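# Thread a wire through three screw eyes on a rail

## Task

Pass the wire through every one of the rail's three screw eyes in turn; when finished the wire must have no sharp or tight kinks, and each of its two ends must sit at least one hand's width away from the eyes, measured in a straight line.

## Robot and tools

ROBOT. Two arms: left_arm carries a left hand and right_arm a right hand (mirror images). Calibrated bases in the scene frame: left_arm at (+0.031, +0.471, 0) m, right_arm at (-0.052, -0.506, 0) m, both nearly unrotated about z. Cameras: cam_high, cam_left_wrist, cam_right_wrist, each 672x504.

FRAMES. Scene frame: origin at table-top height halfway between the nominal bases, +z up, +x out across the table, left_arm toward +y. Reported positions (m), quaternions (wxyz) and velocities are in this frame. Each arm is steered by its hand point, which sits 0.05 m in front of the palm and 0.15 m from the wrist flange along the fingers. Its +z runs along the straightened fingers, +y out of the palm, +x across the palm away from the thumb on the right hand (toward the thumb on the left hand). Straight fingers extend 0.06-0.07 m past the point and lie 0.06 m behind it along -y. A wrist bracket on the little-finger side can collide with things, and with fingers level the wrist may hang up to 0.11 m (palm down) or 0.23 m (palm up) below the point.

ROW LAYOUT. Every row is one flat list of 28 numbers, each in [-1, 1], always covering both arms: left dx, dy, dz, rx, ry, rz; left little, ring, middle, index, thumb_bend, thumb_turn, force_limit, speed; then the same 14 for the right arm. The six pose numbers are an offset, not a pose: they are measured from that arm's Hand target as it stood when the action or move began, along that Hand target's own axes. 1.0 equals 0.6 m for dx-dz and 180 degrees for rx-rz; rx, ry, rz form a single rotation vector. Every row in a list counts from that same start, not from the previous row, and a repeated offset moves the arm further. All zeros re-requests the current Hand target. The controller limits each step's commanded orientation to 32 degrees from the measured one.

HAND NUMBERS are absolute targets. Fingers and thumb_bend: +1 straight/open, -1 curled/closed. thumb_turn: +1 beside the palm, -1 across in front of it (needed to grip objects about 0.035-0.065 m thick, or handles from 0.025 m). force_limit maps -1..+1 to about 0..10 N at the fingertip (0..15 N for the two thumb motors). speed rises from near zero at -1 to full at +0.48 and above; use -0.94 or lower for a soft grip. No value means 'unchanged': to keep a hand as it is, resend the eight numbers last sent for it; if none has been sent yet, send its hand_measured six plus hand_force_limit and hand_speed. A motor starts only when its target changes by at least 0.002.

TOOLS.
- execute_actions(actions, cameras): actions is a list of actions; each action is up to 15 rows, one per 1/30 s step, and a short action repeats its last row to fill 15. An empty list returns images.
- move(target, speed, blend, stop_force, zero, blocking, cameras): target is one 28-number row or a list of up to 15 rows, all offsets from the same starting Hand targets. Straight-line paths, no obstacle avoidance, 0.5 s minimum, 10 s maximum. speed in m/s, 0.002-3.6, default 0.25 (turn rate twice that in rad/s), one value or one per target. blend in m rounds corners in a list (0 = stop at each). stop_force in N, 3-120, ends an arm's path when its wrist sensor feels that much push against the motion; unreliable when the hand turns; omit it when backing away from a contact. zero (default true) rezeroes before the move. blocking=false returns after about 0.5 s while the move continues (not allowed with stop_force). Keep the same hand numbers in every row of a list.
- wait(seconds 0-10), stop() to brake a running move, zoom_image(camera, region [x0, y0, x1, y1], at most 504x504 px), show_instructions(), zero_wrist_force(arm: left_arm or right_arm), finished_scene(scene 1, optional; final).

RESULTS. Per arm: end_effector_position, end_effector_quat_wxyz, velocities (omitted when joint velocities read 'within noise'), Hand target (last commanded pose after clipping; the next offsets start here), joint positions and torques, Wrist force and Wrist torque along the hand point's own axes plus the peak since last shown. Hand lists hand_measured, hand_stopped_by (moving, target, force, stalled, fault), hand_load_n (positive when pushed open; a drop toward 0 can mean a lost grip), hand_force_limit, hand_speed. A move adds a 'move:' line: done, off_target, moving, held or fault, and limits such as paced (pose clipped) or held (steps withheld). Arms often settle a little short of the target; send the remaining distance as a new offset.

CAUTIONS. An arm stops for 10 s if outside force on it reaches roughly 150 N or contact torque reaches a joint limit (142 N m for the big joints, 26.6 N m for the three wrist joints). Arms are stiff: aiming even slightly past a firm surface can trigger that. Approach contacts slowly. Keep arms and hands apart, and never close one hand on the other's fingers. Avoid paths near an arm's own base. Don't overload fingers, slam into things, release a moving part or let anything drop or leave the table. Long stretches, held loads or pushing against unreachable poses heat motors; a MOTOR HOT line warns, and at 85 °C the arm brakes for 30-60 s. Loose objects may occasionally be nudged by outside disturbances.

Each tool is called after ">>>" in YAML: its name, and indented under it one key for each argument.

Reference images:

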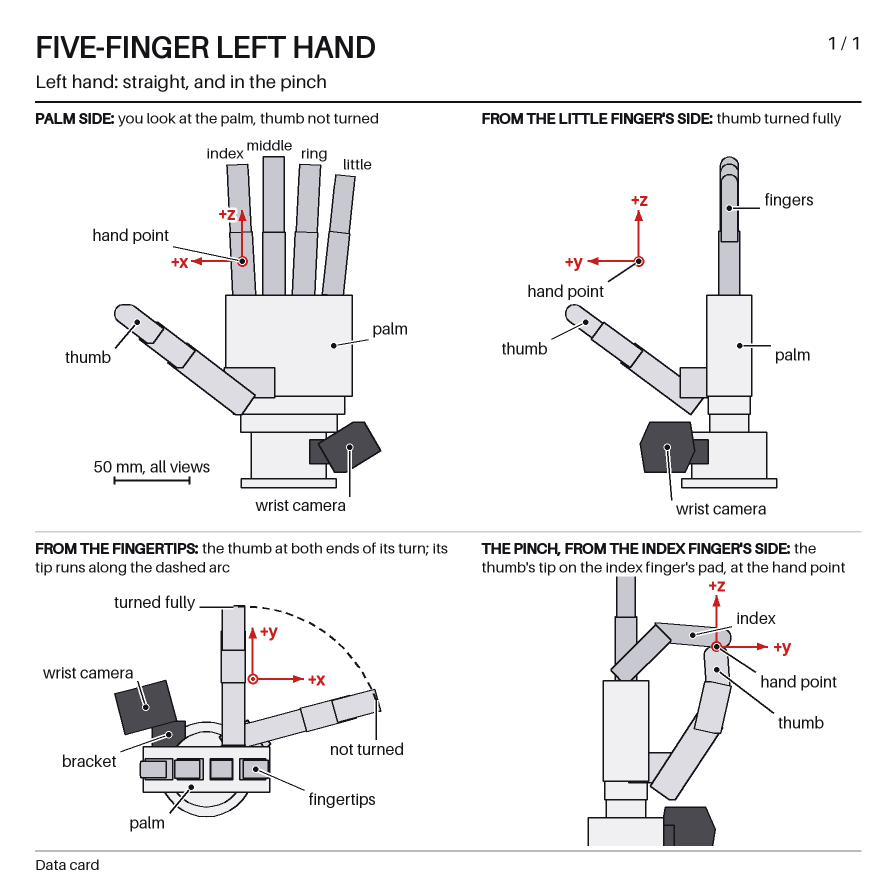

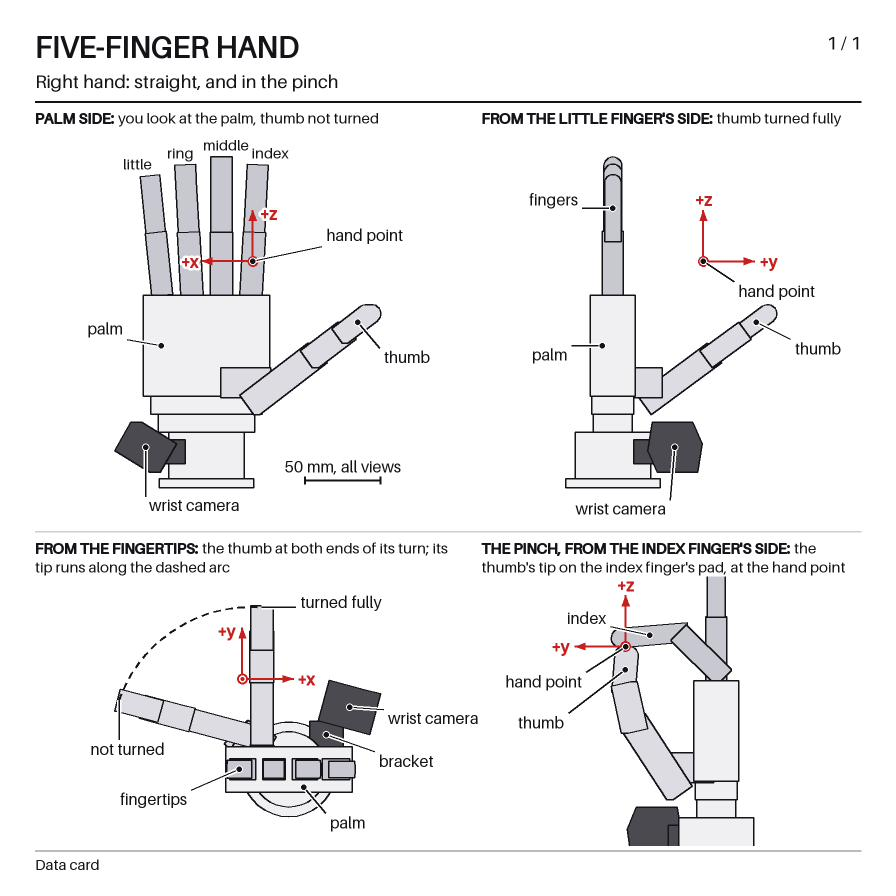

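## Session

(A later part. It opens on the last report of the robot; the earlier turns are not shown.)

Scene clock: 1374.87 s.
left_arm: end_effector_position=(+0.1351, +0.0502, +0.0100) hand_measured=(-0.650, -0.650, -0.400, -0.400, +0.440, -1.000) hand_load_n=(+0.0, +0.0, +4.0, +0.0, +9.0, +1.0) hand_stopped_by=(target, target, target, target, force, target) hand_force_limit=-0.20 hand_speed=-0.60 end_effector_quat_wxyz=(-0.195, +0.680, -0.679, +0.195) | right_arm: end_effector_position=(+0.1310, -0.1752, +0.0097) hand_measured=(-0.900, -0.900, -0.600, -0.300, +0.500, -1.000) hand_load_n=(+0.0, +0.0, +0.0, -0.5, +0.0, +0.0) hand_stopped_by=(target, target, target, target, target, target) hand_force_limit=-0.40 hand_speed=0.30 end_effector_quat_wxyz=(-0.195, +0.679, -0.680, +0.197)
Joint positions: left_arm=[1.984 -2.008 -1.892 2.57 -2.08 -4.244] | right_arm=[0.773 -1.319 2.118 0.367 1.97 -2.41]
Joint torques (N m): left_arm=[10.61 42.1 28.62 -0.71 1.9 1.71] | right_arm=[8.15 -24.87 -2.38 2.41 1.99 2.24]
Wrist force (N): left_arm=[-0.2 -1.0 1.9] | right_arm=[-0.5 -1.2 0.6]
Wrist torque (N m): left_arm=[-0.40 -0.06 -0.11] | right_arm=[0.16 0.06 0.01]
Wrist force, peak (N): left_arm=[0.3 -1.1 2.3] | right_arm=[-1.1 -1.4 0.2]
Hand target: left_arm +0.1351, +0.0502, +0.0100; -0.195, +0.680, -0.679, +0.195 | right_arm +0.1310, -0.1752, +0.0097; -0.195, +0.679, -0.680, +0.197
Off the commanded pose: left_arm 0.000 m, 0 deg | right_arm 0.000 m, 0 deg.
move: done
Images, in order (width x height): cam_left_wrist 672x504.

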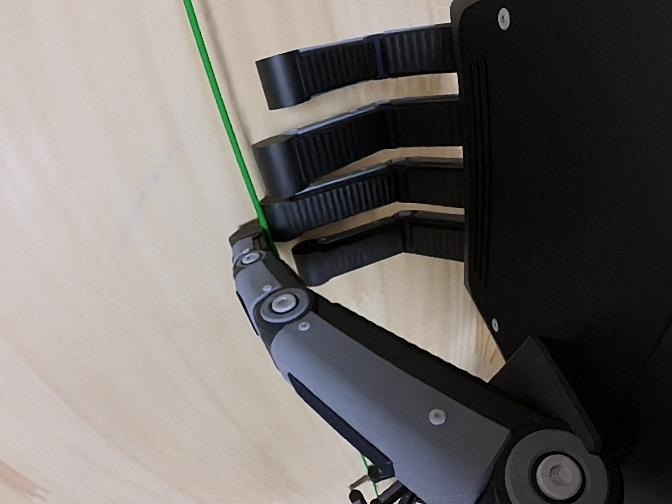

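>>> move:
  target: [0,0,0,0,0,0,-0.65,-0.65,-0.4,-0.4,0.3,-1,-0.2,-0.6,0,-0.0353,-0.0565,0,0,0,-0.9,-0.9,-0.6,-0.3,0.5,-1,-0.4,0.3]
  cameras: []
  speed: 0.05

>>> move:
  target: [0,-0.0265,-0.0424,0,0,0,-0.65,-0.65,-0.4,-0.4,0.3,-1,-0.2,-0.6,0,-0.0353,-0.0565,0,0,0,-0.9,-0.9,-0.6,-0.3,0.5,-1,-0.4,0.3]
  cameras: ["all"]
  speed: 0.05

Scene clock: 1379.60 s.
left_arm: end_effector_position=(+0.1351, +0.0502, +0.0100) hand_measured=(-0.650, -0.650, -0.400, -0.400, +0.440, -1.000) hand_load_n=(+0.0, +0.0, +4.5, +0.0, +9.0, +1.5) hand_stopped_by=(target, target, target, target, force, target) hand_force_limit=-0.20 hand_speed=-0.60 end_effector_quat_wxyz=(-0.195, +0.680, -0.679, +0.195) | right_arm: end_effector_position=(+0.1310, -0.1750, +0.0497) hand_measured=(-0.900, -0.900, -0.600, -0.300, +0.500, -1.000) hand_load_n=(+0.0, +0.0, +0.0, +0.5, +0.0, +0.0) hand_stopped_by=(target, target, target, target, target, target) hand_force_limit=-0.40 hand_speed=0.30 end_effector_quat_wxyz=(-0.195, +0.679, -0.680, +0.197)
Joint positions: left_arm=[1.984 -2.008 -1.892 2.57 -2.08 -4.244] | right_arm=[0.774 -1.392 2.076 0.482 1.971 -2.41]
Joint torques (N m): left_arm=[7.77 42.04 29.11 -0.63 1.8 0.7] | right_arm=[8.89 -16.9 -2.11 0.68 2.25 2.26]
Wrist force (N): left_arm=[0.3 -1.0 1.8] | right_arm=[-0.7 -0.2 1.1]
Wrist torque (N m): left_arm=[-0.39 -0.10 -0.10] | right_arm=[0.22 0.04 -0.03]
Wrist force, peak (N): left_arm=[0.0 -1.1 2.3] | right_arm=[-1.1 0.0 1.1]
Hand target: left_arm +0.1351, +0.0502, +0.0100; -0.195, +0.680, -0.679, +0.195 | right_arm +0.1309, -0.1751, +0.0497; -0.195, +0.679, -0.680, +0.197
Off the commanded pose: left_arm 0.000 m, 0 deg | right_arm 0.000 m, 0 deg.
move: done
No camera images: "cameras" was empty.

Scene clock: 1380.70 s.
left_arm: end_effector_position=(+0.1352, +0.0500, +0.0401) hand_measured=(-0.650, -0.650, -0.400, -0.400, +0.440, -1.000) hand_load_n=(+0.0, +0.0, +4.0, +0.0, +8.5, +1.5) hand_stopped_by=(target, target, target, target, force, target) hand_force_limit=-0.20 hand_speed=-0.60 end_effector_quat_wxyz=(-0.195, +0.680, -0.679, +0.195) | right_arm: end_effector_position=(+0.1309, -0.1748, +0.0897) hand_measured=(-0.900, -0.900, -0.600, -0.300, +0.500, -1.000) hand_load_n=(+0.0, +0.0, +0.0, +0.0, +0.0, +0.0) hand_stopped_by=(target, target, target, target, target, target) hand_force_limit=-0.40 hand_speed=0.30 end_effector_quat_wxyz=(-0.195, +0.679, -0.680, +0.197)
Joint positions: left_arm=[1.984 -1.959 -1.867 2.497 -2.08 -4.244] | right_arm=[0.774 -1.454 2.024 0.596 1.971 -2.409]
Joint torques (N m): left_arm=[-1.24 27.93 4.2 -0.18 1.34 -1.09] | right_arm=[8.69 -14.56 -2.77 0.18 2.23 2.33]
Wrist force (N): left_arm=[0.1 -1.0 1.9] | right_arm=[-0.4 -0.3 1.0]
Wrist torque (N m): left_arm=[-0.38 -0.05 -0.13] | right_arm=[0.20 -0.01 -0.08]
Wrist force, peak (N): left_arm=[0.4 -1.0 2.3] | right_arm=[-0.7 0.0 1.3]
Hand target: left_arm +0.1351, +0.0502, +0.0400; -0.195, +0.680, -0.679, +0.195 | right_arm +0.1308, -0.1749, +0.0897; -0.195, +0.679, -0.680, +0.197
Off the commanded pose: left_arm 0.000 m, 0 deg | right_arm 0.000 m, 0 deg.
move: done

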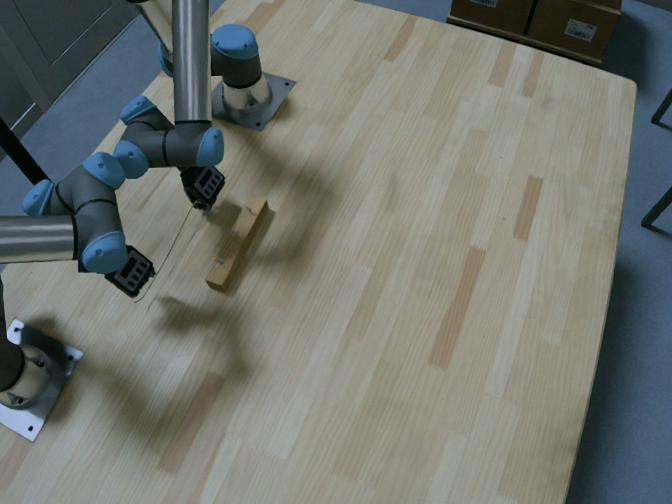

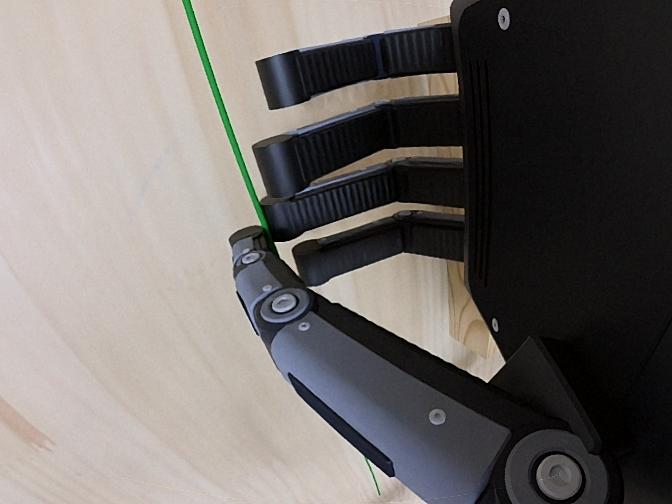

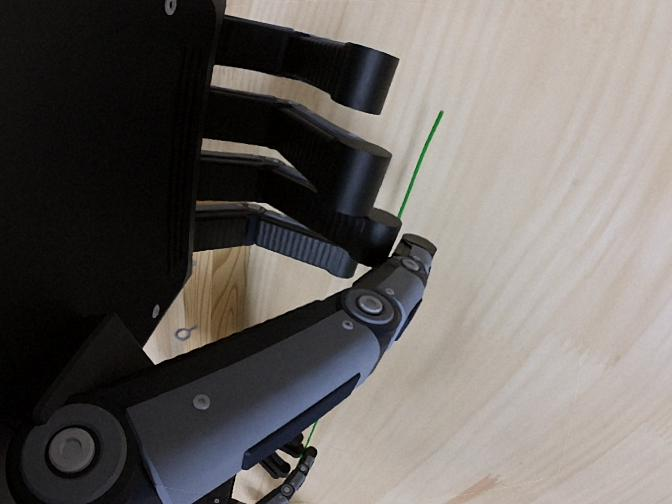

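>>> move:
  target: [0,0,0,0,0,0,-0.65,-0.65,-0.4,-0.4,0.3,-1,-0.2,-0.6,-0.2417,-0.0286,-0.0018,0,0,0,-0.65,-0.65,-0.4,-0.4,0.85,-1,-0.4,0.3]
  cameras: ["all"]

Scene clock: 1405.13 s.
left_arm: end_effector_position=(+0.1351, +0.0502, +0.0400) hand_measured=(-0.650, -0.650, -0.400, -0.400, +0.440, -1.000) hand_load_n=(+0.0, +0.0, +4.5, +0.0, +9.0, +1.0) hand_stopped_by=(target, target, target, target, force, target) hand_force_limit=-0.20 hand_speed=-0.60 end_effector_quat_wxyz=(-0.195, +0.680, -0.679, +0.195) | right_arm: end_effector_position=(+0.1324, -0.1537, +0.0910) hand_measured=(-0.650, -0.650, -0.400, -0.400, +0.850, -1.000) hand_load_n=(+0.0, +0.0, +0.0, +0.0, +0.0, +0.0) hand_stopped_by=(target, target, target, target, target, target) hand_force_limit=-0.40 hand_speed=0.30 end_effector_quat_wxyz=(-0.195, +0.680, -0.679, +0.196)
Joint positions: left_arm=[1.984 -1.959 -1.867 2.497 -2.08 -4.244] | right_arm=[0.817 -1.405 1.966 0.62 1.985 -2.368]
Joint torques (N m): left_arm=[-12.06 26.78 3.38 -3 -2.17 -1.53] | right_arm=[-10.01 -19.49 -6.85 0.44 -0.79 -2.2]
Wrist force (N): left_arm=[0.5 -1.0 2.1] | right_arm=[-0.2 -0.6 0.4]
Wrist torque (N m): left_arm=[-0.40 -0.11 -0.10] | right_arm=[0.19 -0.01 0.05]
Wrist force, peak (N): left_arm=[0.6 -1.0 2.3] | right_arm=[-6.4 -2.3 2.3]
Hand target: left_arm +0.1351, +0.0502, +0.0400; -0.195, +0.680, -0.679, +0.195 | right_arm +0.1324, -0.1536, +0.0909; -0.195, +0.680, -0.679, +0.196 (not the last commanded pose)
Off the commanded pose: left_arm 0.000 m, 0 deg | right_arm 0.125 m, 0 deg.
move: held (right_arm; a check stopped the path); limits=held
pose unreachable (right arm): on one or more control steps of this call, first in action 0 (counted from 0), this arm could not follow its commanded pose, so it was not sent that pose on those steps. It may still have moved: this result reports where it is.
cause: moving toward the commanded pose would bring a part of the arm too close to another arm (a part of this arm just beyond joint 4 (wrist 1) and a part of the left arm just beyond its joint 4 (wrist 1), along the way the arms are being sent, or toward where that arm still pushes).

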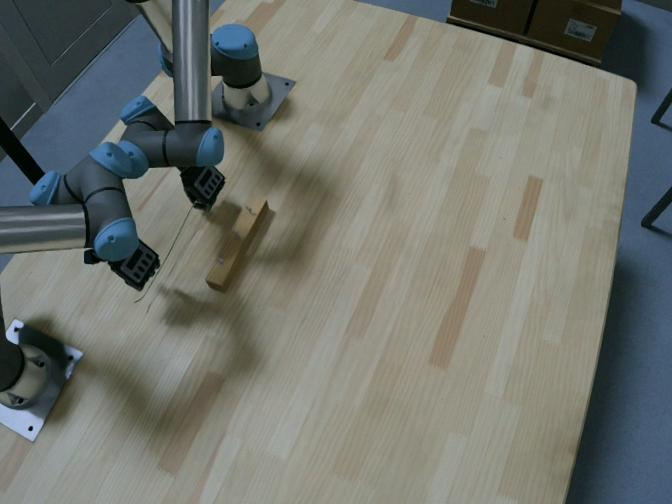

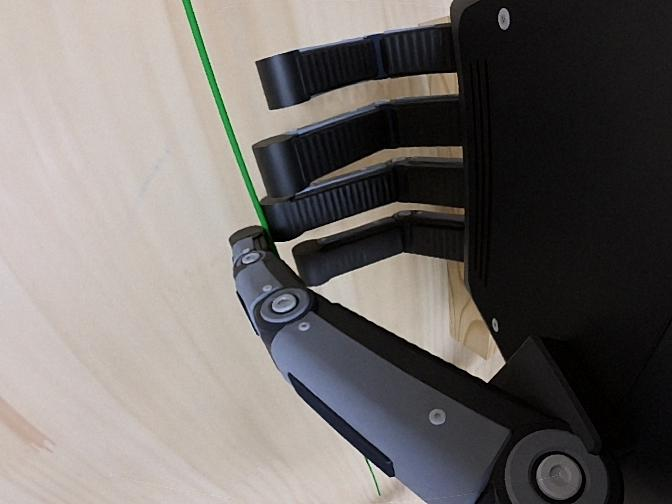

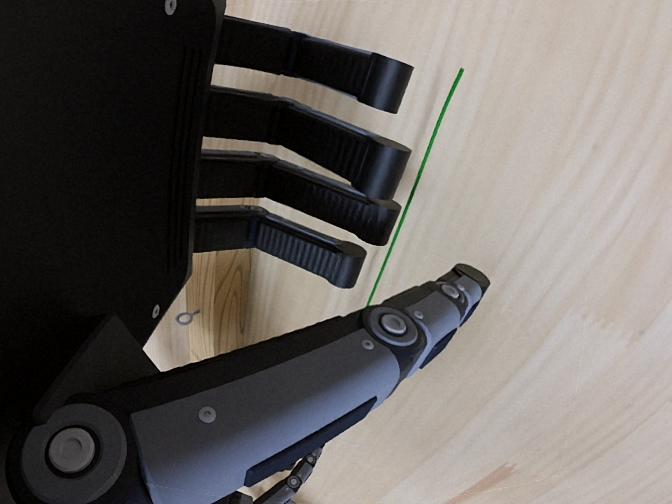

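>>> move:
  target: [0,-0.0972,-0.1555,-0.25,0,0,-0.65,-0.65,-0.4,-0.4,0.3,-1,-0.2,-0.6,0,0,0,0,0,0,-0.65,-0.65,-0.4,-0.4,0.85,-1,-0.4,0.3]
  cameras: ["all"]
  speed: 0.1

Scene clock: 1428.43 s.
left_arm: end_effector_position=(+0.1352, +0.0501, +0.0511) hand_measured=(-0.650, -0.650, -0.400, -0.400, +0.440, -1.000) hand_load_n=(+0.0, +0.0, +4.0, +0.0, +8.5, +1.5) hand_stopped_by=(target, target, target, target, force, target) hand_force_limit=-0.20 hand_speed=-0.60 end_effector_quat_wxyz=(-0.169, +0.687, -0.687, +0.168) | right_arm: end_effector_position=(+0.1324, -0.1536, +0.0909) hand_measured=(-0.650, -0.650, -0.400, -0.400, +0.850, -1.000) hand_load_n=(+0.0, +0.0, +0.0, +0.0, +0.0, +0.0) hand_stopped_by=(target, target, target, target, target, target) hand_force_limit=-0.40 hand_speed=0.30 end_effector_quat_wxyz=(-0.195, +0.680, -0.679, +0.196)
Joint positions: left_arm=[2.032 -1.94 -1.847 2.44 -2 -4.21] | right_arm=[0.817 -1.404 1.966 0.62 1.985 -2.368]
Joint torques (N m): left_arm=[-10.09 30.82 16.63 -0.46 -2.76 -1.24] | right_arm=[-9.37 -15.39 -28 0.45 -0.91 -1.9]
Wrist force (N): left_arm=[0.0 -0.5 1.8] | right_arm=[-0.4 -0.6 0.5]
Wrist torque (N m): left_arm=[-0.30 -0.04 -0.14] | right_arm=[0.19 0.00 0.05]
Wrist force, peak (N): left_arm=[0.2 -1.2 2.3] | right_arm=[-0.4 -0.9 0.7]
Hand target: left_arm +0.1351, +0.0502, +0.0510; -0.169, +0.687, -0.687, +0.168 (not the last commanded pose) | right_arm +0.1324, -0.1536, +0.0909; -0.195, +0.680, -0.679, +0.196
Off the commanded pose: left_arm 0.099 m, 41 deg | right_arm 0.000 m, 0 deg.
move: held (left_arm; a check stopped the path); limits=held
pose unreachable (left arm): on one or more control steps of this call, first in action 0 (counted from 0), this arm could not follow its commanded pose, so it was not sent that pose on those steps. It may still have moved: this result reports where it is.
cause: moving toward the commanded pose would bring a part of the arm too close to another arm (a part of this arm just beyond joint 4 (wrist 1) and a part of the right arm just beyond its joint 4 (wrist 1), along the way the arms are being sent, or toward where that arm still pushes).

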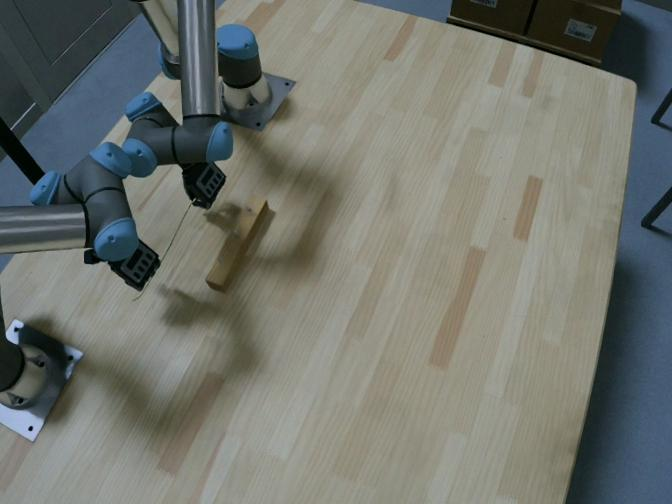

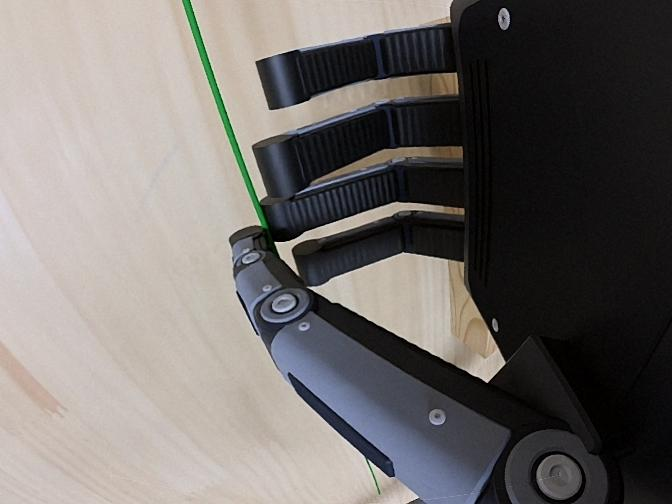

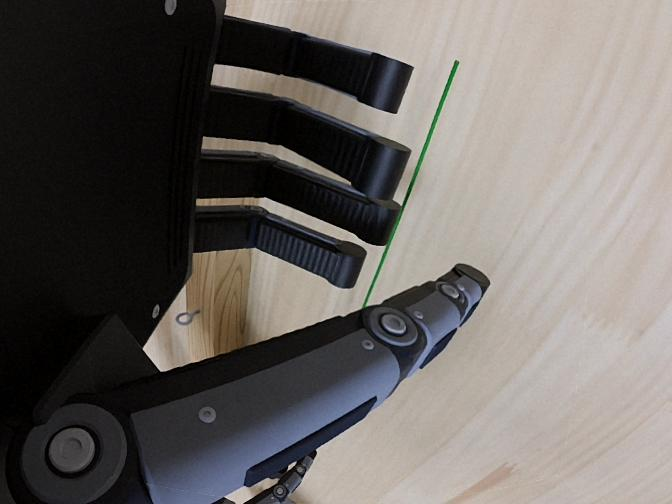

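>>> move:
  target: [0,0,0,0,0,0,-0.65,-0.65,-0.4,-0.4,0.3,-1,-0.2,-0.6,0.1667,-0.0265,-0.0424,0,0,0,-0.65,-0.65,-0.4,-0.4,0.85,-1,-0.4,0.3]
  cameras: []
  speed: 0.15

>>> move:
  target: [0,-0.0955,-0.1462,-0.25,0,0,-0.65,-0.65,-0.4,-0.4,0.3,-1,-0.2,-0.6,0,0,0,0,0,0,-0.65,-0.65,-0.4,-0.4,0.85,-1,-0.4,0.3]
  cameras: ["all"]
  speed: 0.1

Scene clock: 1435.73 s.
left_arm: end_effector_position=(+0.1351, +0.0502, +0.0510) hand_measured=(-0.650, -0.650, -0.400, -0.400, +0.440, -1.000) hand_load_n=(+0.5, +0.5, +4.5, +0.0, +8.5, +1.5) hand_stopped_by=(target, target, target, target, force, target) hand_force_limit=-0.20 hand_speed=-0.60 end_effector_quat_wxyz=(-0.169, +0.687, -0.687, +0.168) | right_arm: end_effector_position=(+0.1324, -0.2536, +0.1211) hand_measured=(-0.650, -0.650, -0.400, -0.400, +0.850, -1.000) hand_load_n=(+0.0, +0.0, +0.0, +0.0, +0.0, +0.0) hand_stopped_by=(target, target, target, target, target, target) hand_force_limit=-0.40 hand_speed=0.30 end_effector_quat_wxyz=(-0.195, +0.680, -0.679, +0.196) end_effector_velocity=(+0.001, -0.001, +0.001) end_effector_angular_velocity=(-0.002, -0.002, +0.002)
Joint positions: left_arm=[2.032 -1.94 -1.847 2.44 -2 -4.21] | right_arm=[0.521 -1.713 2.165 0.63 1.859 -2.652]
Joint velocities: left_arm=[within noise] | right_arm=[-0.002 -0.002 0 0 0 -0.006]
Joint torques (N m): left_arm=[-14.07 26.33 4.27 -0.22 -2.72 -1.57] | right_arm=[-8.47 -15.61 -19.3 0.75 0.29 -2.05]
Wrist force (N): left_arm=[0.0 -0.7 1.9] | right_arm=[-0.4 -0.3 0.5]
Wrist torque (N m): left_arm=[-0.33 -0.04 -0.14] | right_arm=[0.23 0.02 -0.10]
Wrist force, peak (N): left_arm=[0.1 -0.9 2.2] | right_arm=[-1.5 -0.6 1.0]
Hand target: left_arm +0.1351, +0.0502, +0.0510; -0.169, +0.687, -0.687, +0.168 | right_arm +0.1323, -0.2536, +0.1211; -0.195, +0.680, -0.679, +0.196
Off the commanded pose: left_arm 0.000 m, 0 deg | right_arm 0.000 m, 0 deg.
move: done
No camera images: "cameras" was empty.

Scene clock: 1440.07 s.
left_arm: end_effector_position=(+0.1455, +0.0501, +0.1553) hand_measured=(-0.650, -0.650, -0.400, -0.400, +0.440, -1.000) hand_load_n=(+0.0, +0.0, +4.0, +0.0, +8.5, +1.5) hand_stopped_by=(target, target, target, target, force, target) hand_force_limit=-0.20 hand_speed=-0.60 end_effector_quat_wxyz=(+0.107, +0.699, -0.699, -0.107) | right_arm: end_effector_position=(+0.1323, -0.2536, +0.1211) hand_measured=(-0.650, -0.650, -0.400, -0.400, +0.850, -1.000) hand_load_n=(+0.0, +0.0, +0.0, +0.0, -0.5, +0.0) hand_stopped_by=(target, target, target, target, target, target) hand_force_limit=-0.40 hand_speed=0.30 end_effector_quat_wxyz=(-0.195, +0.680, -0.679, +0.196)
Joint positions: left_arm=[2.435 -2.047 -1.592 1.835 -1.373 -3.833] | right_arm=[0.521 -1.713 2.165 0.63 1.859 -2.653]
Joint torques (N m): left_arm=[-13.31 45.16 3.7 -2.21 -1.36 -1.52] | right_arm=[-9.28 -16.22 -4.81 2.34 -1.04 -2.1]
Wrist force (N): left_arm=[0.1 0.0 0.7] | right_arm=[-0.7 -0.4 0.6]
Wrist torque (N m): left_arm=[-0.04 -0.02 -0.02] | right_arm=[0.22 0.05 -0.08]
Wrist force, peak (N): left_arm=[-0.1 0.1 2.3] | right_arm=[-0.5 -0.8 0.8]
Hand target: left_arm +0.1453, +0.0501, +0.1553; +0.107, +0.699, -0.699, -0.107 | right_arm +0.1323, -0.2536, +0.1211; -0.195, +0.680, -0.679, +0.196
Off the commanded pose: left_arm 0.000 m, 0 deg | right_arm 0.000 m, 0 deg.
move: done

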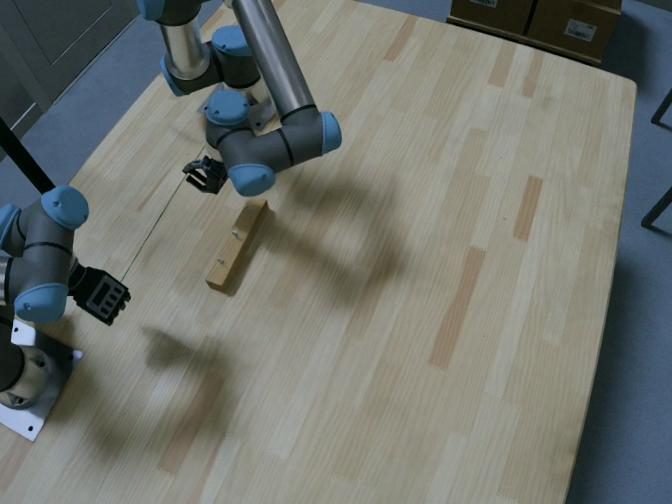

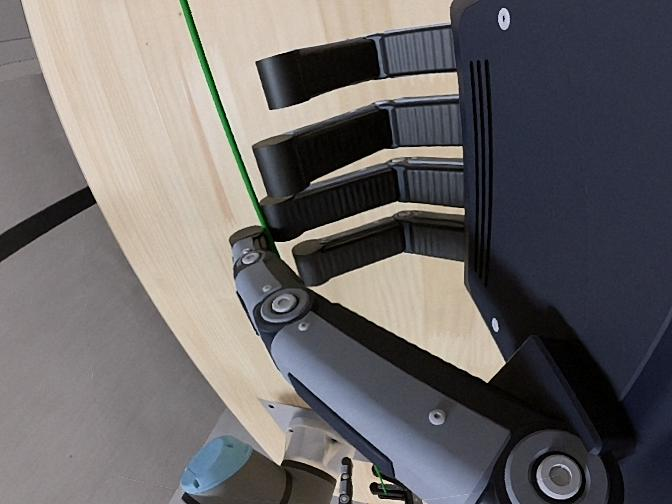

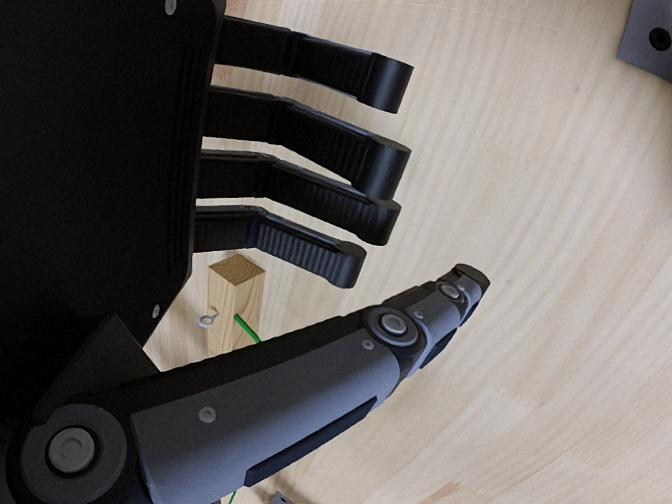

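>>> move:
  target:
    - [0,0,0,0,0,0,-0.65,-0.65,-0.4,-0.4,0.3,-1,-0.2,-0.6,0.0667,0,0,0,0,0,-0.65,-0.65,-0.4,-0.4,0.85,-1,-0.4,0.3]
    - [0,0,0,0,0,0,-0.65,-0.65,-0.4,-0.4,0.3,-1,-0.2,-0.6,0.0667,-0.123,-0.0901,0,0,0,-0.65,-0.65,-0.4,-0.4,0.85,-1,-0.4,0.3]
    - [0,0,0,0,0,0,-0.65,-0.65,-0.4,-0.4,0.3,-1,-0.2,-0.6,-0.3,-0.123,-0.0901,0,0,0,-0.65,-0.65,-0.4,-0.4,0.85,-1,-0.4,0.3]
  blend: [0.01,0.02,0]
  cameras: ["all"]
  speed: 0.15

Scene clock: 1470.50 s.
left_arm: end_effector_position=(+0.1453, +0.0501, +0.1553) hand_measured=(-0.650, -0.650, -0.400, -0.400, +0.440, -1.000) hand_load_n=(+0.0, +0.5, +4.5, +0.0, +8.5, +1.5) hand_stopped_by=(target, target, target, target, force, target) hand_force_limit=-0.20 hand_speed=-0.60 end_effector_quat_wxyz=(+0.107, +0.699, -0.699, -0.107) | right_arm: end_effector_position=(+0.1660, -0.0736, +0.2058) hand_measured=(-0.650, -0.650, -0.400, -0.400, +0.850, -1.000) hand_load_n=(+0.0, +0.0, +0.5, +0.0, +0.0, +0.0) hand_stopped_by=(target, target, target, target, target, target) hand_force_limit=-0.40 hand_speed=0.30 end_effector_quat_wxyz=(-0.195, +0.680, -0.679, +0.196)
Joint positions: left_arm=[2.435 -2.047 -1.592 1.835 -1.373 -3.833] | right_arm=[0.884 -1.301 1.525 0.986 2.01 -2.298]
Joint torques (N m): left_arm=[-13.1 46.55 5.13 -2.81 1.94 0.17] | right_arm=[6.67 -22.57 -30.43 2.1 -0.47 0.7]
Wrist force (N): left_arm=[0.2 0.0 0.6] | right_arm=[-0.4 -1.1 0.4]
Wrist torque (N m): left_arm=[-0.04 -0.05 -0.02] | right_arm=[0.13 0.01 0.03]
Wrist force, peak (N): left_arm=[0.3 0.4 1.0] | right_arm=[-1.8 -0.8 0.4]
Hand target: left_arm +0.1453, +0.0501, +0.1553; +0.107, +0.699, -0.699, -0.107 | right_arm +0.1660, -0.0735, +0.2059; -0.195, +0.680, -0.679, +0.196
Off the commanded pose: left_arm 0.000 m, 0 deg | right_arm 0.000 m, 0 deg.
move: done

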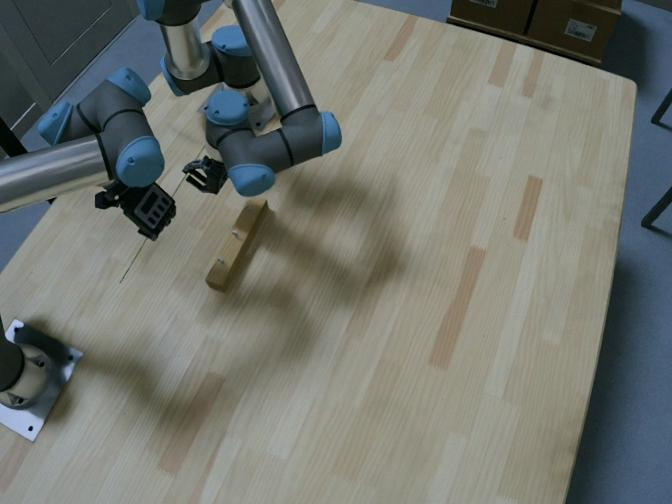

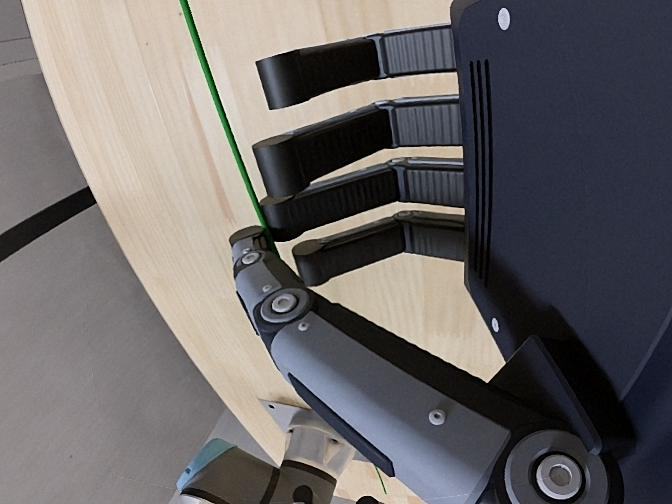

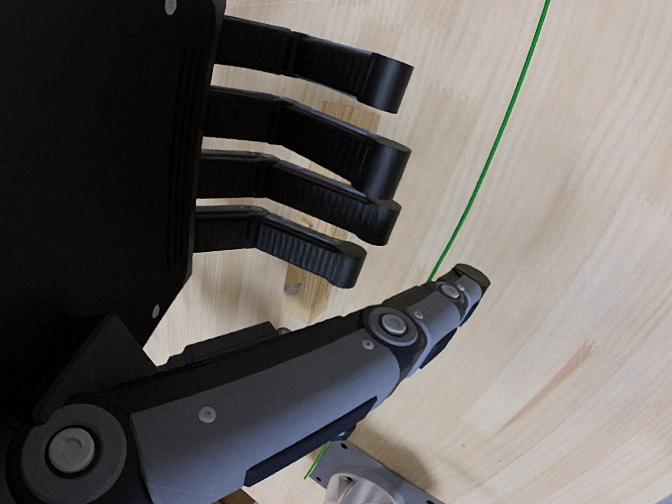

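>>> execute_actions:
  actions: []

Scene clock: 1489.70 s.
left_arm: end_effector_position=(+0.1453, +0.0501, +0.1553) hand_measured=(-0.650, -0.650, -0.400, -0.400, +0.440, -1.000) hand_load_n=(+0.0, +0.0, +4.5, +0.0, +8.5, +1.5) hand_stopped_by=(target, target, target, target, force, target) hand_force_limit=-0.20 hand_speed=-0.60 end_effector_quat_wxyz=(+0.107, +0.699, -0.699, -0.107) | right_arm: end_effector_position=(+0.1660, -0.0735, +0.2059) hand_measured=(-0.650, -0.650, -0.400, -0.400, +0.850, -1.000) hand_load_n=(+0.0, +0.0, +0.5, +0.0, +0.0, +0.0) hand_stopped_by=(target, target, target, target, target, target) hand_force_limit=-0.40 hand_speed=0.30 end_effector_quat_wxyz=(-0.195, +0.680, -0.679, +0.196)
Joint positions: left_arm=[2.435 -2.047 -1.592 1.835 -1.373 -3.833] | right_arm=[0.884 -1.3 1.524 0.986 2.01 -2.298]
Joint velocities: within noise
Joint torques (N m): left_arm=[-12.95 46.27 5.32 -1.69 1.3 -1.2] | right_arm=[9.15 -22.18 -30.13 3.11 -0.73 2.27]
Wrist force (N): left_arm=[0.3 0.0 0.4] | right_arm=[-0.5 -0.5 0.1]
Wrist torque (N m): left_arm=[-0.03 -0.06 -0.01] | right_arm=[0.24 0.04 0.03]
Wrist force, peak (N): left_arm=[0.5 0.0 0.8] | right_arm=[-0.5 -0.5 0.9]
Hand target: left_arm +0.1453, +0.0501, +0.1553; +0.107, +0.699, -0.699, -0.107 | right_arm +0.1660, -0.0735, +0.2059; -0.195, +0.680, -0.679, +0.196
Off the commanded pose: left_arm 0.000 m, 0 deg | right_arm 0.000 m, 0 deg.

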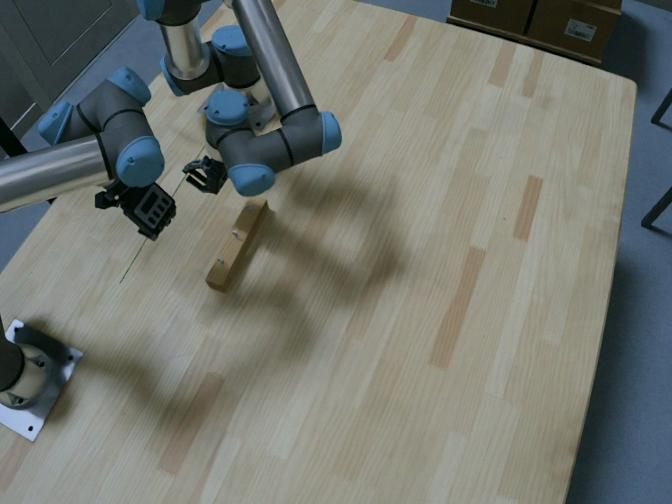

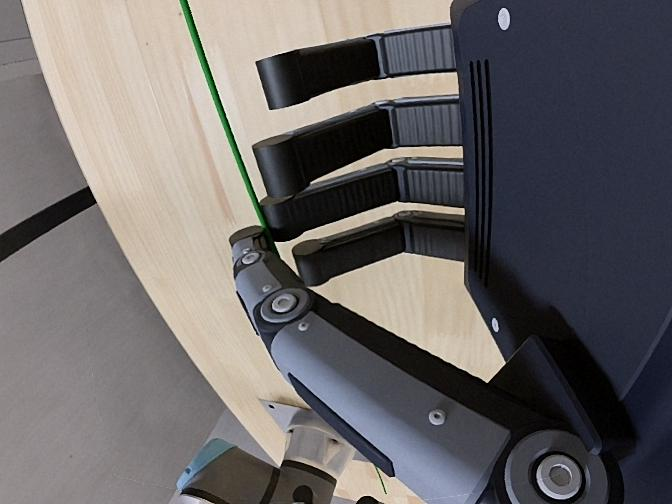

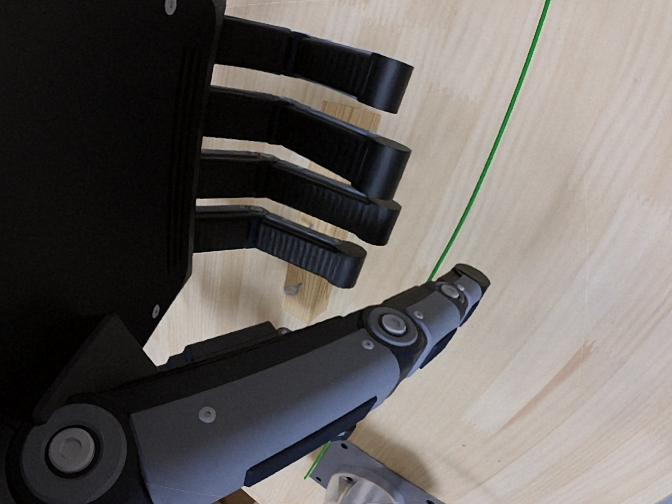

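>>> move:
  target: [0,0,0,0,0,0,-0.65,-0.65,-0.4,-0.4,0.3,-1,-0.2,-0.6, 0,0.0362,0.0265,0,0,0,-0.65,-0.65,-0.4,-0.4,0.85,-1,-0.4,0.3]
  speed: 0.04
  cameras: ["cam_left_wrist","cam_right_wrist"]

Scene clock: 1516.50 s.
left_arm: end_effector_position=(+0.1453, +0.0501, +0.1553) hand_measured=(-0.650, -0.650, -0.400, -0.400, +0.440, -1.000) hand_load_n=(+0.0, +0.0, +4.0, +0.0, +8.5, +1.5) hand_stopped_by=(target, target, target, target, force, target) hand_force_limit=-0.20 hand_speed=-0.60 end_effector_quat_wxyz=(+0.107, +0.699, -0.699, -0.107) | right_arm: end_effector_position=(+0.1560, -0.0736, +0.1807) hand_measured=(-0.650, -0.650, -0.400, -0.400, +0.850, -1.000) hand_load_n=(+0.0, +0.0, +0.0, +0.5, +0.0, +0.0) hand_stopped_by=(target, target, target, target, target, target) hand_force_limit=-0.40 hand_speed=0.30 end_effector_quat_wxyz=(-0.195, +0.680, -0.679, +0.196)
Joint positions: left_arm=[2.435 -2.047 -1.592 1.835 -1.373 -3.833] | right_arm=[0.905 -1.292 1.581 0.93 2.017 -2.277]
Joint torques (N m): left_arm=[-13.51 45.56 5.42 -1.42 0.37 -1.64] | right_arm=[-9.8 -34.28 -28.74 3.24 0.35 -2.25]
Wrist force (N): left_arm=[0.1 0.1 0.7] | right_arm=[-0.3 -0.7 0.5]
Wrist torque (N m): left_arm=[-0.03 -0.02 -0.03] | right_arm=[0.18 -0.01 -0.10]
Wrist force, peak (N): left_arm=[0.4 0.1 0.9] | right_arm=[-0.5 -1.1 0.3]
Hand target: left_arm +0.1453, +0.0501, +0.1553; +0.107, +0.699, -0.699, -0.107 | right_arm +0.1561, -0.0735, +0.1809; -0.195, +0.680, -0.679, +0.196
Off the commanded pose: left_arm 0.000 m, 0 deg | right_arm 0.000 m, 0 deg.
move: done
Images, in order (width x height): cam_left_wrist 672x504, cam_right_wrist 672x504.

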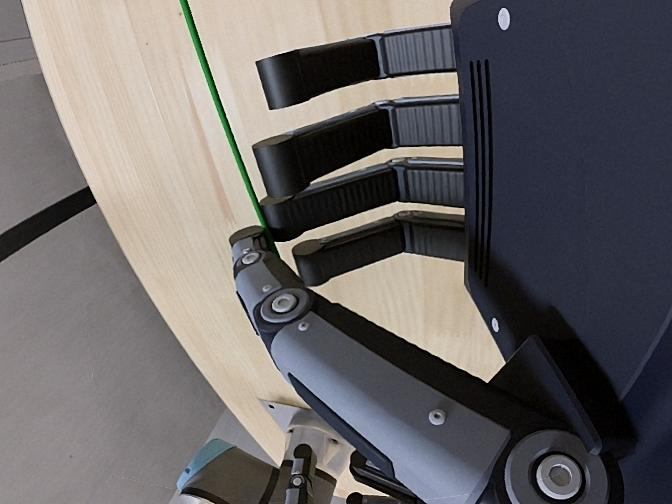

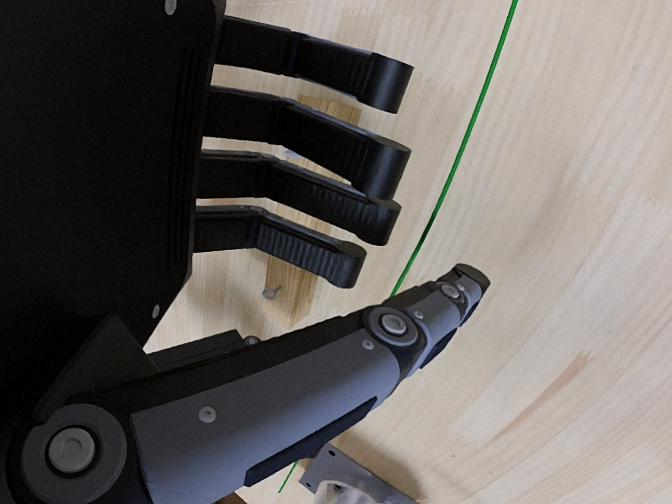

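>>> move:
  target: [0,0,0,0,0,0,-0.65,-0.65,-0.4,-0.4,0.3,-1,-0.2,-0.6, 0,0.0124,0.0198,0,0,0,-0.65,-0.65,-0.4,-0.4,0.85,-1,-0.4,0.3]
  speed: 0.04
  cameras: ["cam_left_wrist","cam_right_wrist"]

Scene clock: 1531.67 s.
left_arm: end_effector_position=(+0.1453, +0.0501, +0.1553) hand_measured=(-0.650, -0.650, -0.400, -0.400, +0.440, -1.000) hand_load_n=(+0.0, +0.0, +4.5, +0.0, +8.5, +1.5) hand_stopped_by=(target, target, target, target, force, target) hand_force_limit=-0.20 hand_speed=-0.60 end_effector_quat_wxyz=(+0.107, +0.699, -0.699, -0.107) | right_arm: end_effector_position=(+0.1561, -0.0736, +0.1666) hand_measured=(-0.650, -0.650, -0.400, -0.400, +0.850, -1.000) hand_load_n=(+0.0, +0.0, +0.0, +0.0, +0.0, +0.5) hand_stopped_by=(target, target, target, target, target, target) hand_force_limit=-0.40 hand_speed=0.30 end_effector_quat_wxyz=(-0.195, +0.680, -0.679, +0.196) end_effector_velocity=(+0.000, +0.000, +0.002) end_effector_angular_velocity=(-0.001, +0.000, +0.000)
Joint positions: left_arm=[2.435 -2.047 -1.592 1.835 -1.373 -3.833] | right_arm=[0.904 -1.282 1.606 0.895 2.017 -2.278]
Joint velocities: left_arm=[within noise] | right_arm=[0 0 -0.004 0.006 0 0]
Joint torques (N m): left_arm=[-13.75 45.65 5.2 -1.57 -0.59 -1.58] | right_arm=[-9.41 -34.57 -29.03 3.21 -0.77 -2.21]
Wrist force (N): left_arm=[0.4 0.2 0.7] | right_arm=[-0.4 -0.4 0.4]
Wrist torque (N m): left_arm=[-0.02 -0.07 -0.01] | right_arm=[0.22 0.01 -0.06]
Wrist force, peak (N): left_arm=[0.5 0.3 0.8] | right_arm=[-0.4 -1.0 0.6]
Hand target: left_arm +0.1453, +0.0501, +0.1553; +0.107, +0.699, -0.699, -0.107 | right_arm +0.1561, -0.0735, +0.1668; -0.195, +0.680, -0.679, +0.196
Off the commanded pose: left_arm 0.000 m, 0 deg | right_arm 0.000 m, 0 deg.
move: done
Images, in order (width x height): cam_left_wrist 672x504, cam_right_wrist 672x504.

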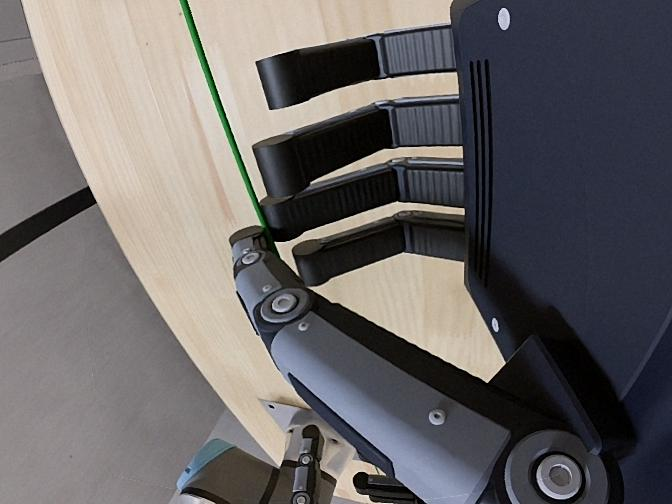

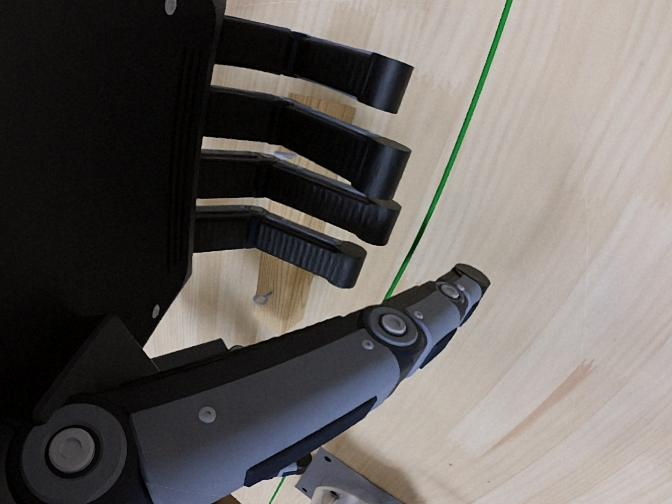

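>>> zoom_image:
  camera: "cam_right_wrist"
  region: [340, 180, 520, 320]

>>> zoom_image:
  camera: "cam_left_wrist"
  region: [240, 380, 440, 504]

Scaled by 2.800 from the camera's 672x504 image, which has a finer 960x720 frame.

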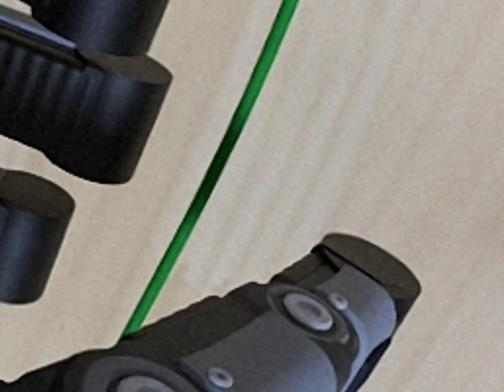

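Scaled by 2.520 from the camera's 672x504 image, which has a finer 960x720 frame.

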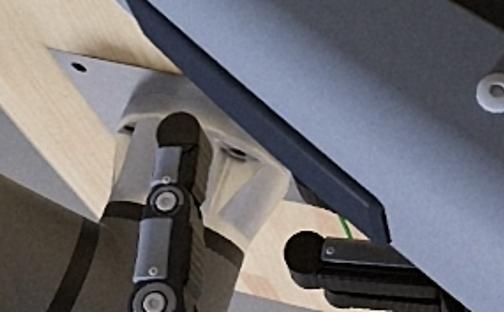

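>>> move:
  target: [0,0,0,0,0,0,-0.65,-0.65,-0.4,-0.4,0.3,-1,-0.2,-0.6, 0,0.0053,0.0085,0,0,0,-0.65,-0.65,-0.4,-0.4,0.85,-1,-0.4,0.3]
  speed: 0.04
  cameras: ["cam_left_wrist","cam_right_wrist"]

>>> zoom_image:
  camera: "cam_right_wrist"
  region: [340, 180, 520, 320]

>>> zoom_image:
  camera: "cam_left_wrist"
  region: [240, 380, 440, 504]

Scene clock: 1546.40 s.
left_arm: end_effector_position=(+0.1453, +0.0501, +0.1553) hand_measured=(-0.650, -0.650, -0.400, -0.400, +0.440, -1.000) hand_load_n=(+0.0, +0.0, +4.5, +0.0, +8.5, +1.5) hand_stopped_by=(target, target, target, target, force, target) hand_force_limit=-0.20 hand_speed=-0.60 end_effector_quat_wxyz=(+0.107, +0.699, -0.699, -0.107) | right_arm: end_effector_position=(+0.1561, -0.0736, +0.1607) hand_measured=(-0.650, -0.650, -0.400, -0.400, +0.850, -1.000) hand_load_n=(+0.0, +0.0, +0.0, +0.0, +0.0, +0.0) hand_stopped_by=(target, target, target, target, target, target) hand_force_limit=-0.40 hand_speed=0.30 end_effector_quat_wxyz=(-0.195, +0.680, -0.679, +0.196)
Joint positions: left_arm=[2.435 -2.047 -1.592 1.835 -1.373 -3.833] | right_arm=[0.904 -1.277 1.616 0.88 2.017 -2.278]
Joint torques (N m): left_arm=[-12.87 45.26 5.25 -1.42 -1.42 -1.62] | right_arm=[-9.41 -32.19 -21.09 3.16 -0.82 -2.12]
Wrist force (N): left_arm=[0.4 -0.1 0.8] | right_arm=[-0.3 -0.6 0.3]
Wrist torque (N m): left_arm=[-0.06 -0.07 0.00] | right_arm=[0.21 0.00 -0.06]
Wrist force, peak (N): left_arm=[0.4 -0.1 0.8] | right_arm=[-0.5 -0.5 0.9]
Hand target: left_arm +0.1453, +0.0501, +0.1553; +0.107, +0.699, -0.699, -0.107 | right_arm +0.1562, -0.0736, +0.1608; -0.195, +0.680, -0.679, +0.196
Off the commanded pose: left_arm 0.000 m, 0 deg | right_arm 0.000 m, 0 deg.
move: done
Images, in order (width x height): cam_left_wrist 672x504, cam_right_wrist 672x504.

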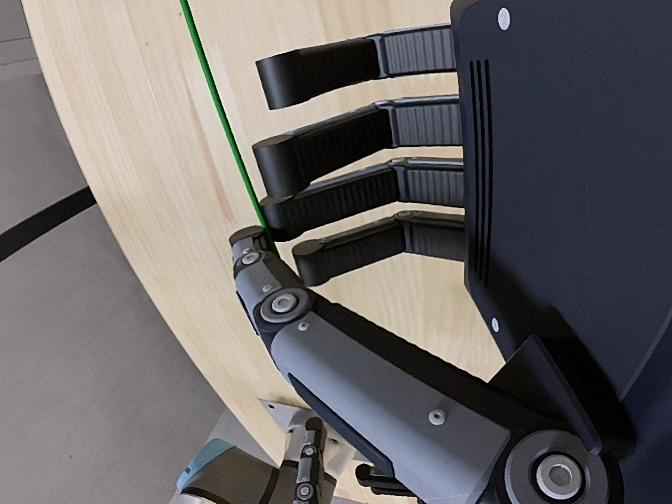

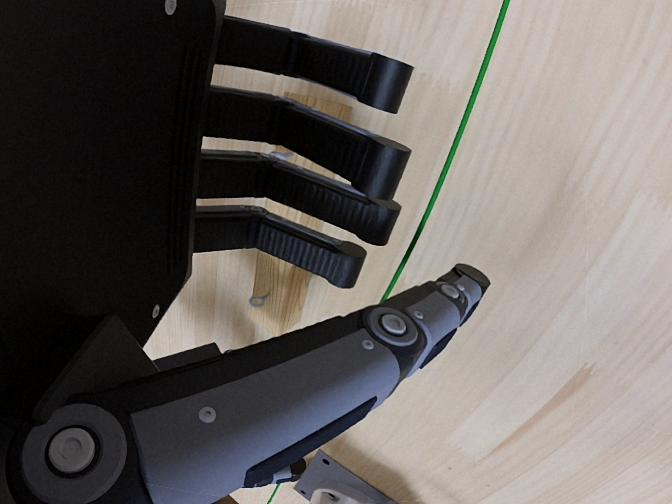

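Scaled by 2.800 from the camera's 672x504 image, which has a finer 960x720 frame.

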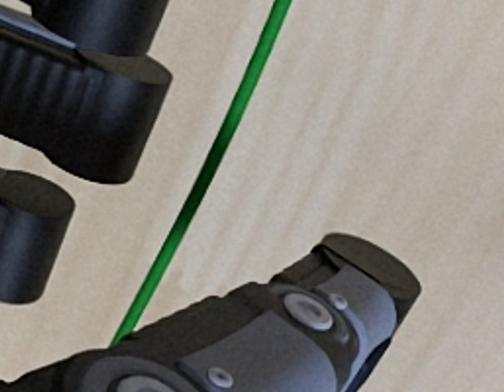

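Scaled by 2.520 from the camera's 672x504 image, which has a finer 960x720 frame.

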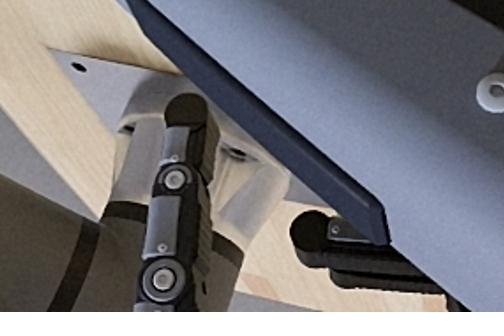

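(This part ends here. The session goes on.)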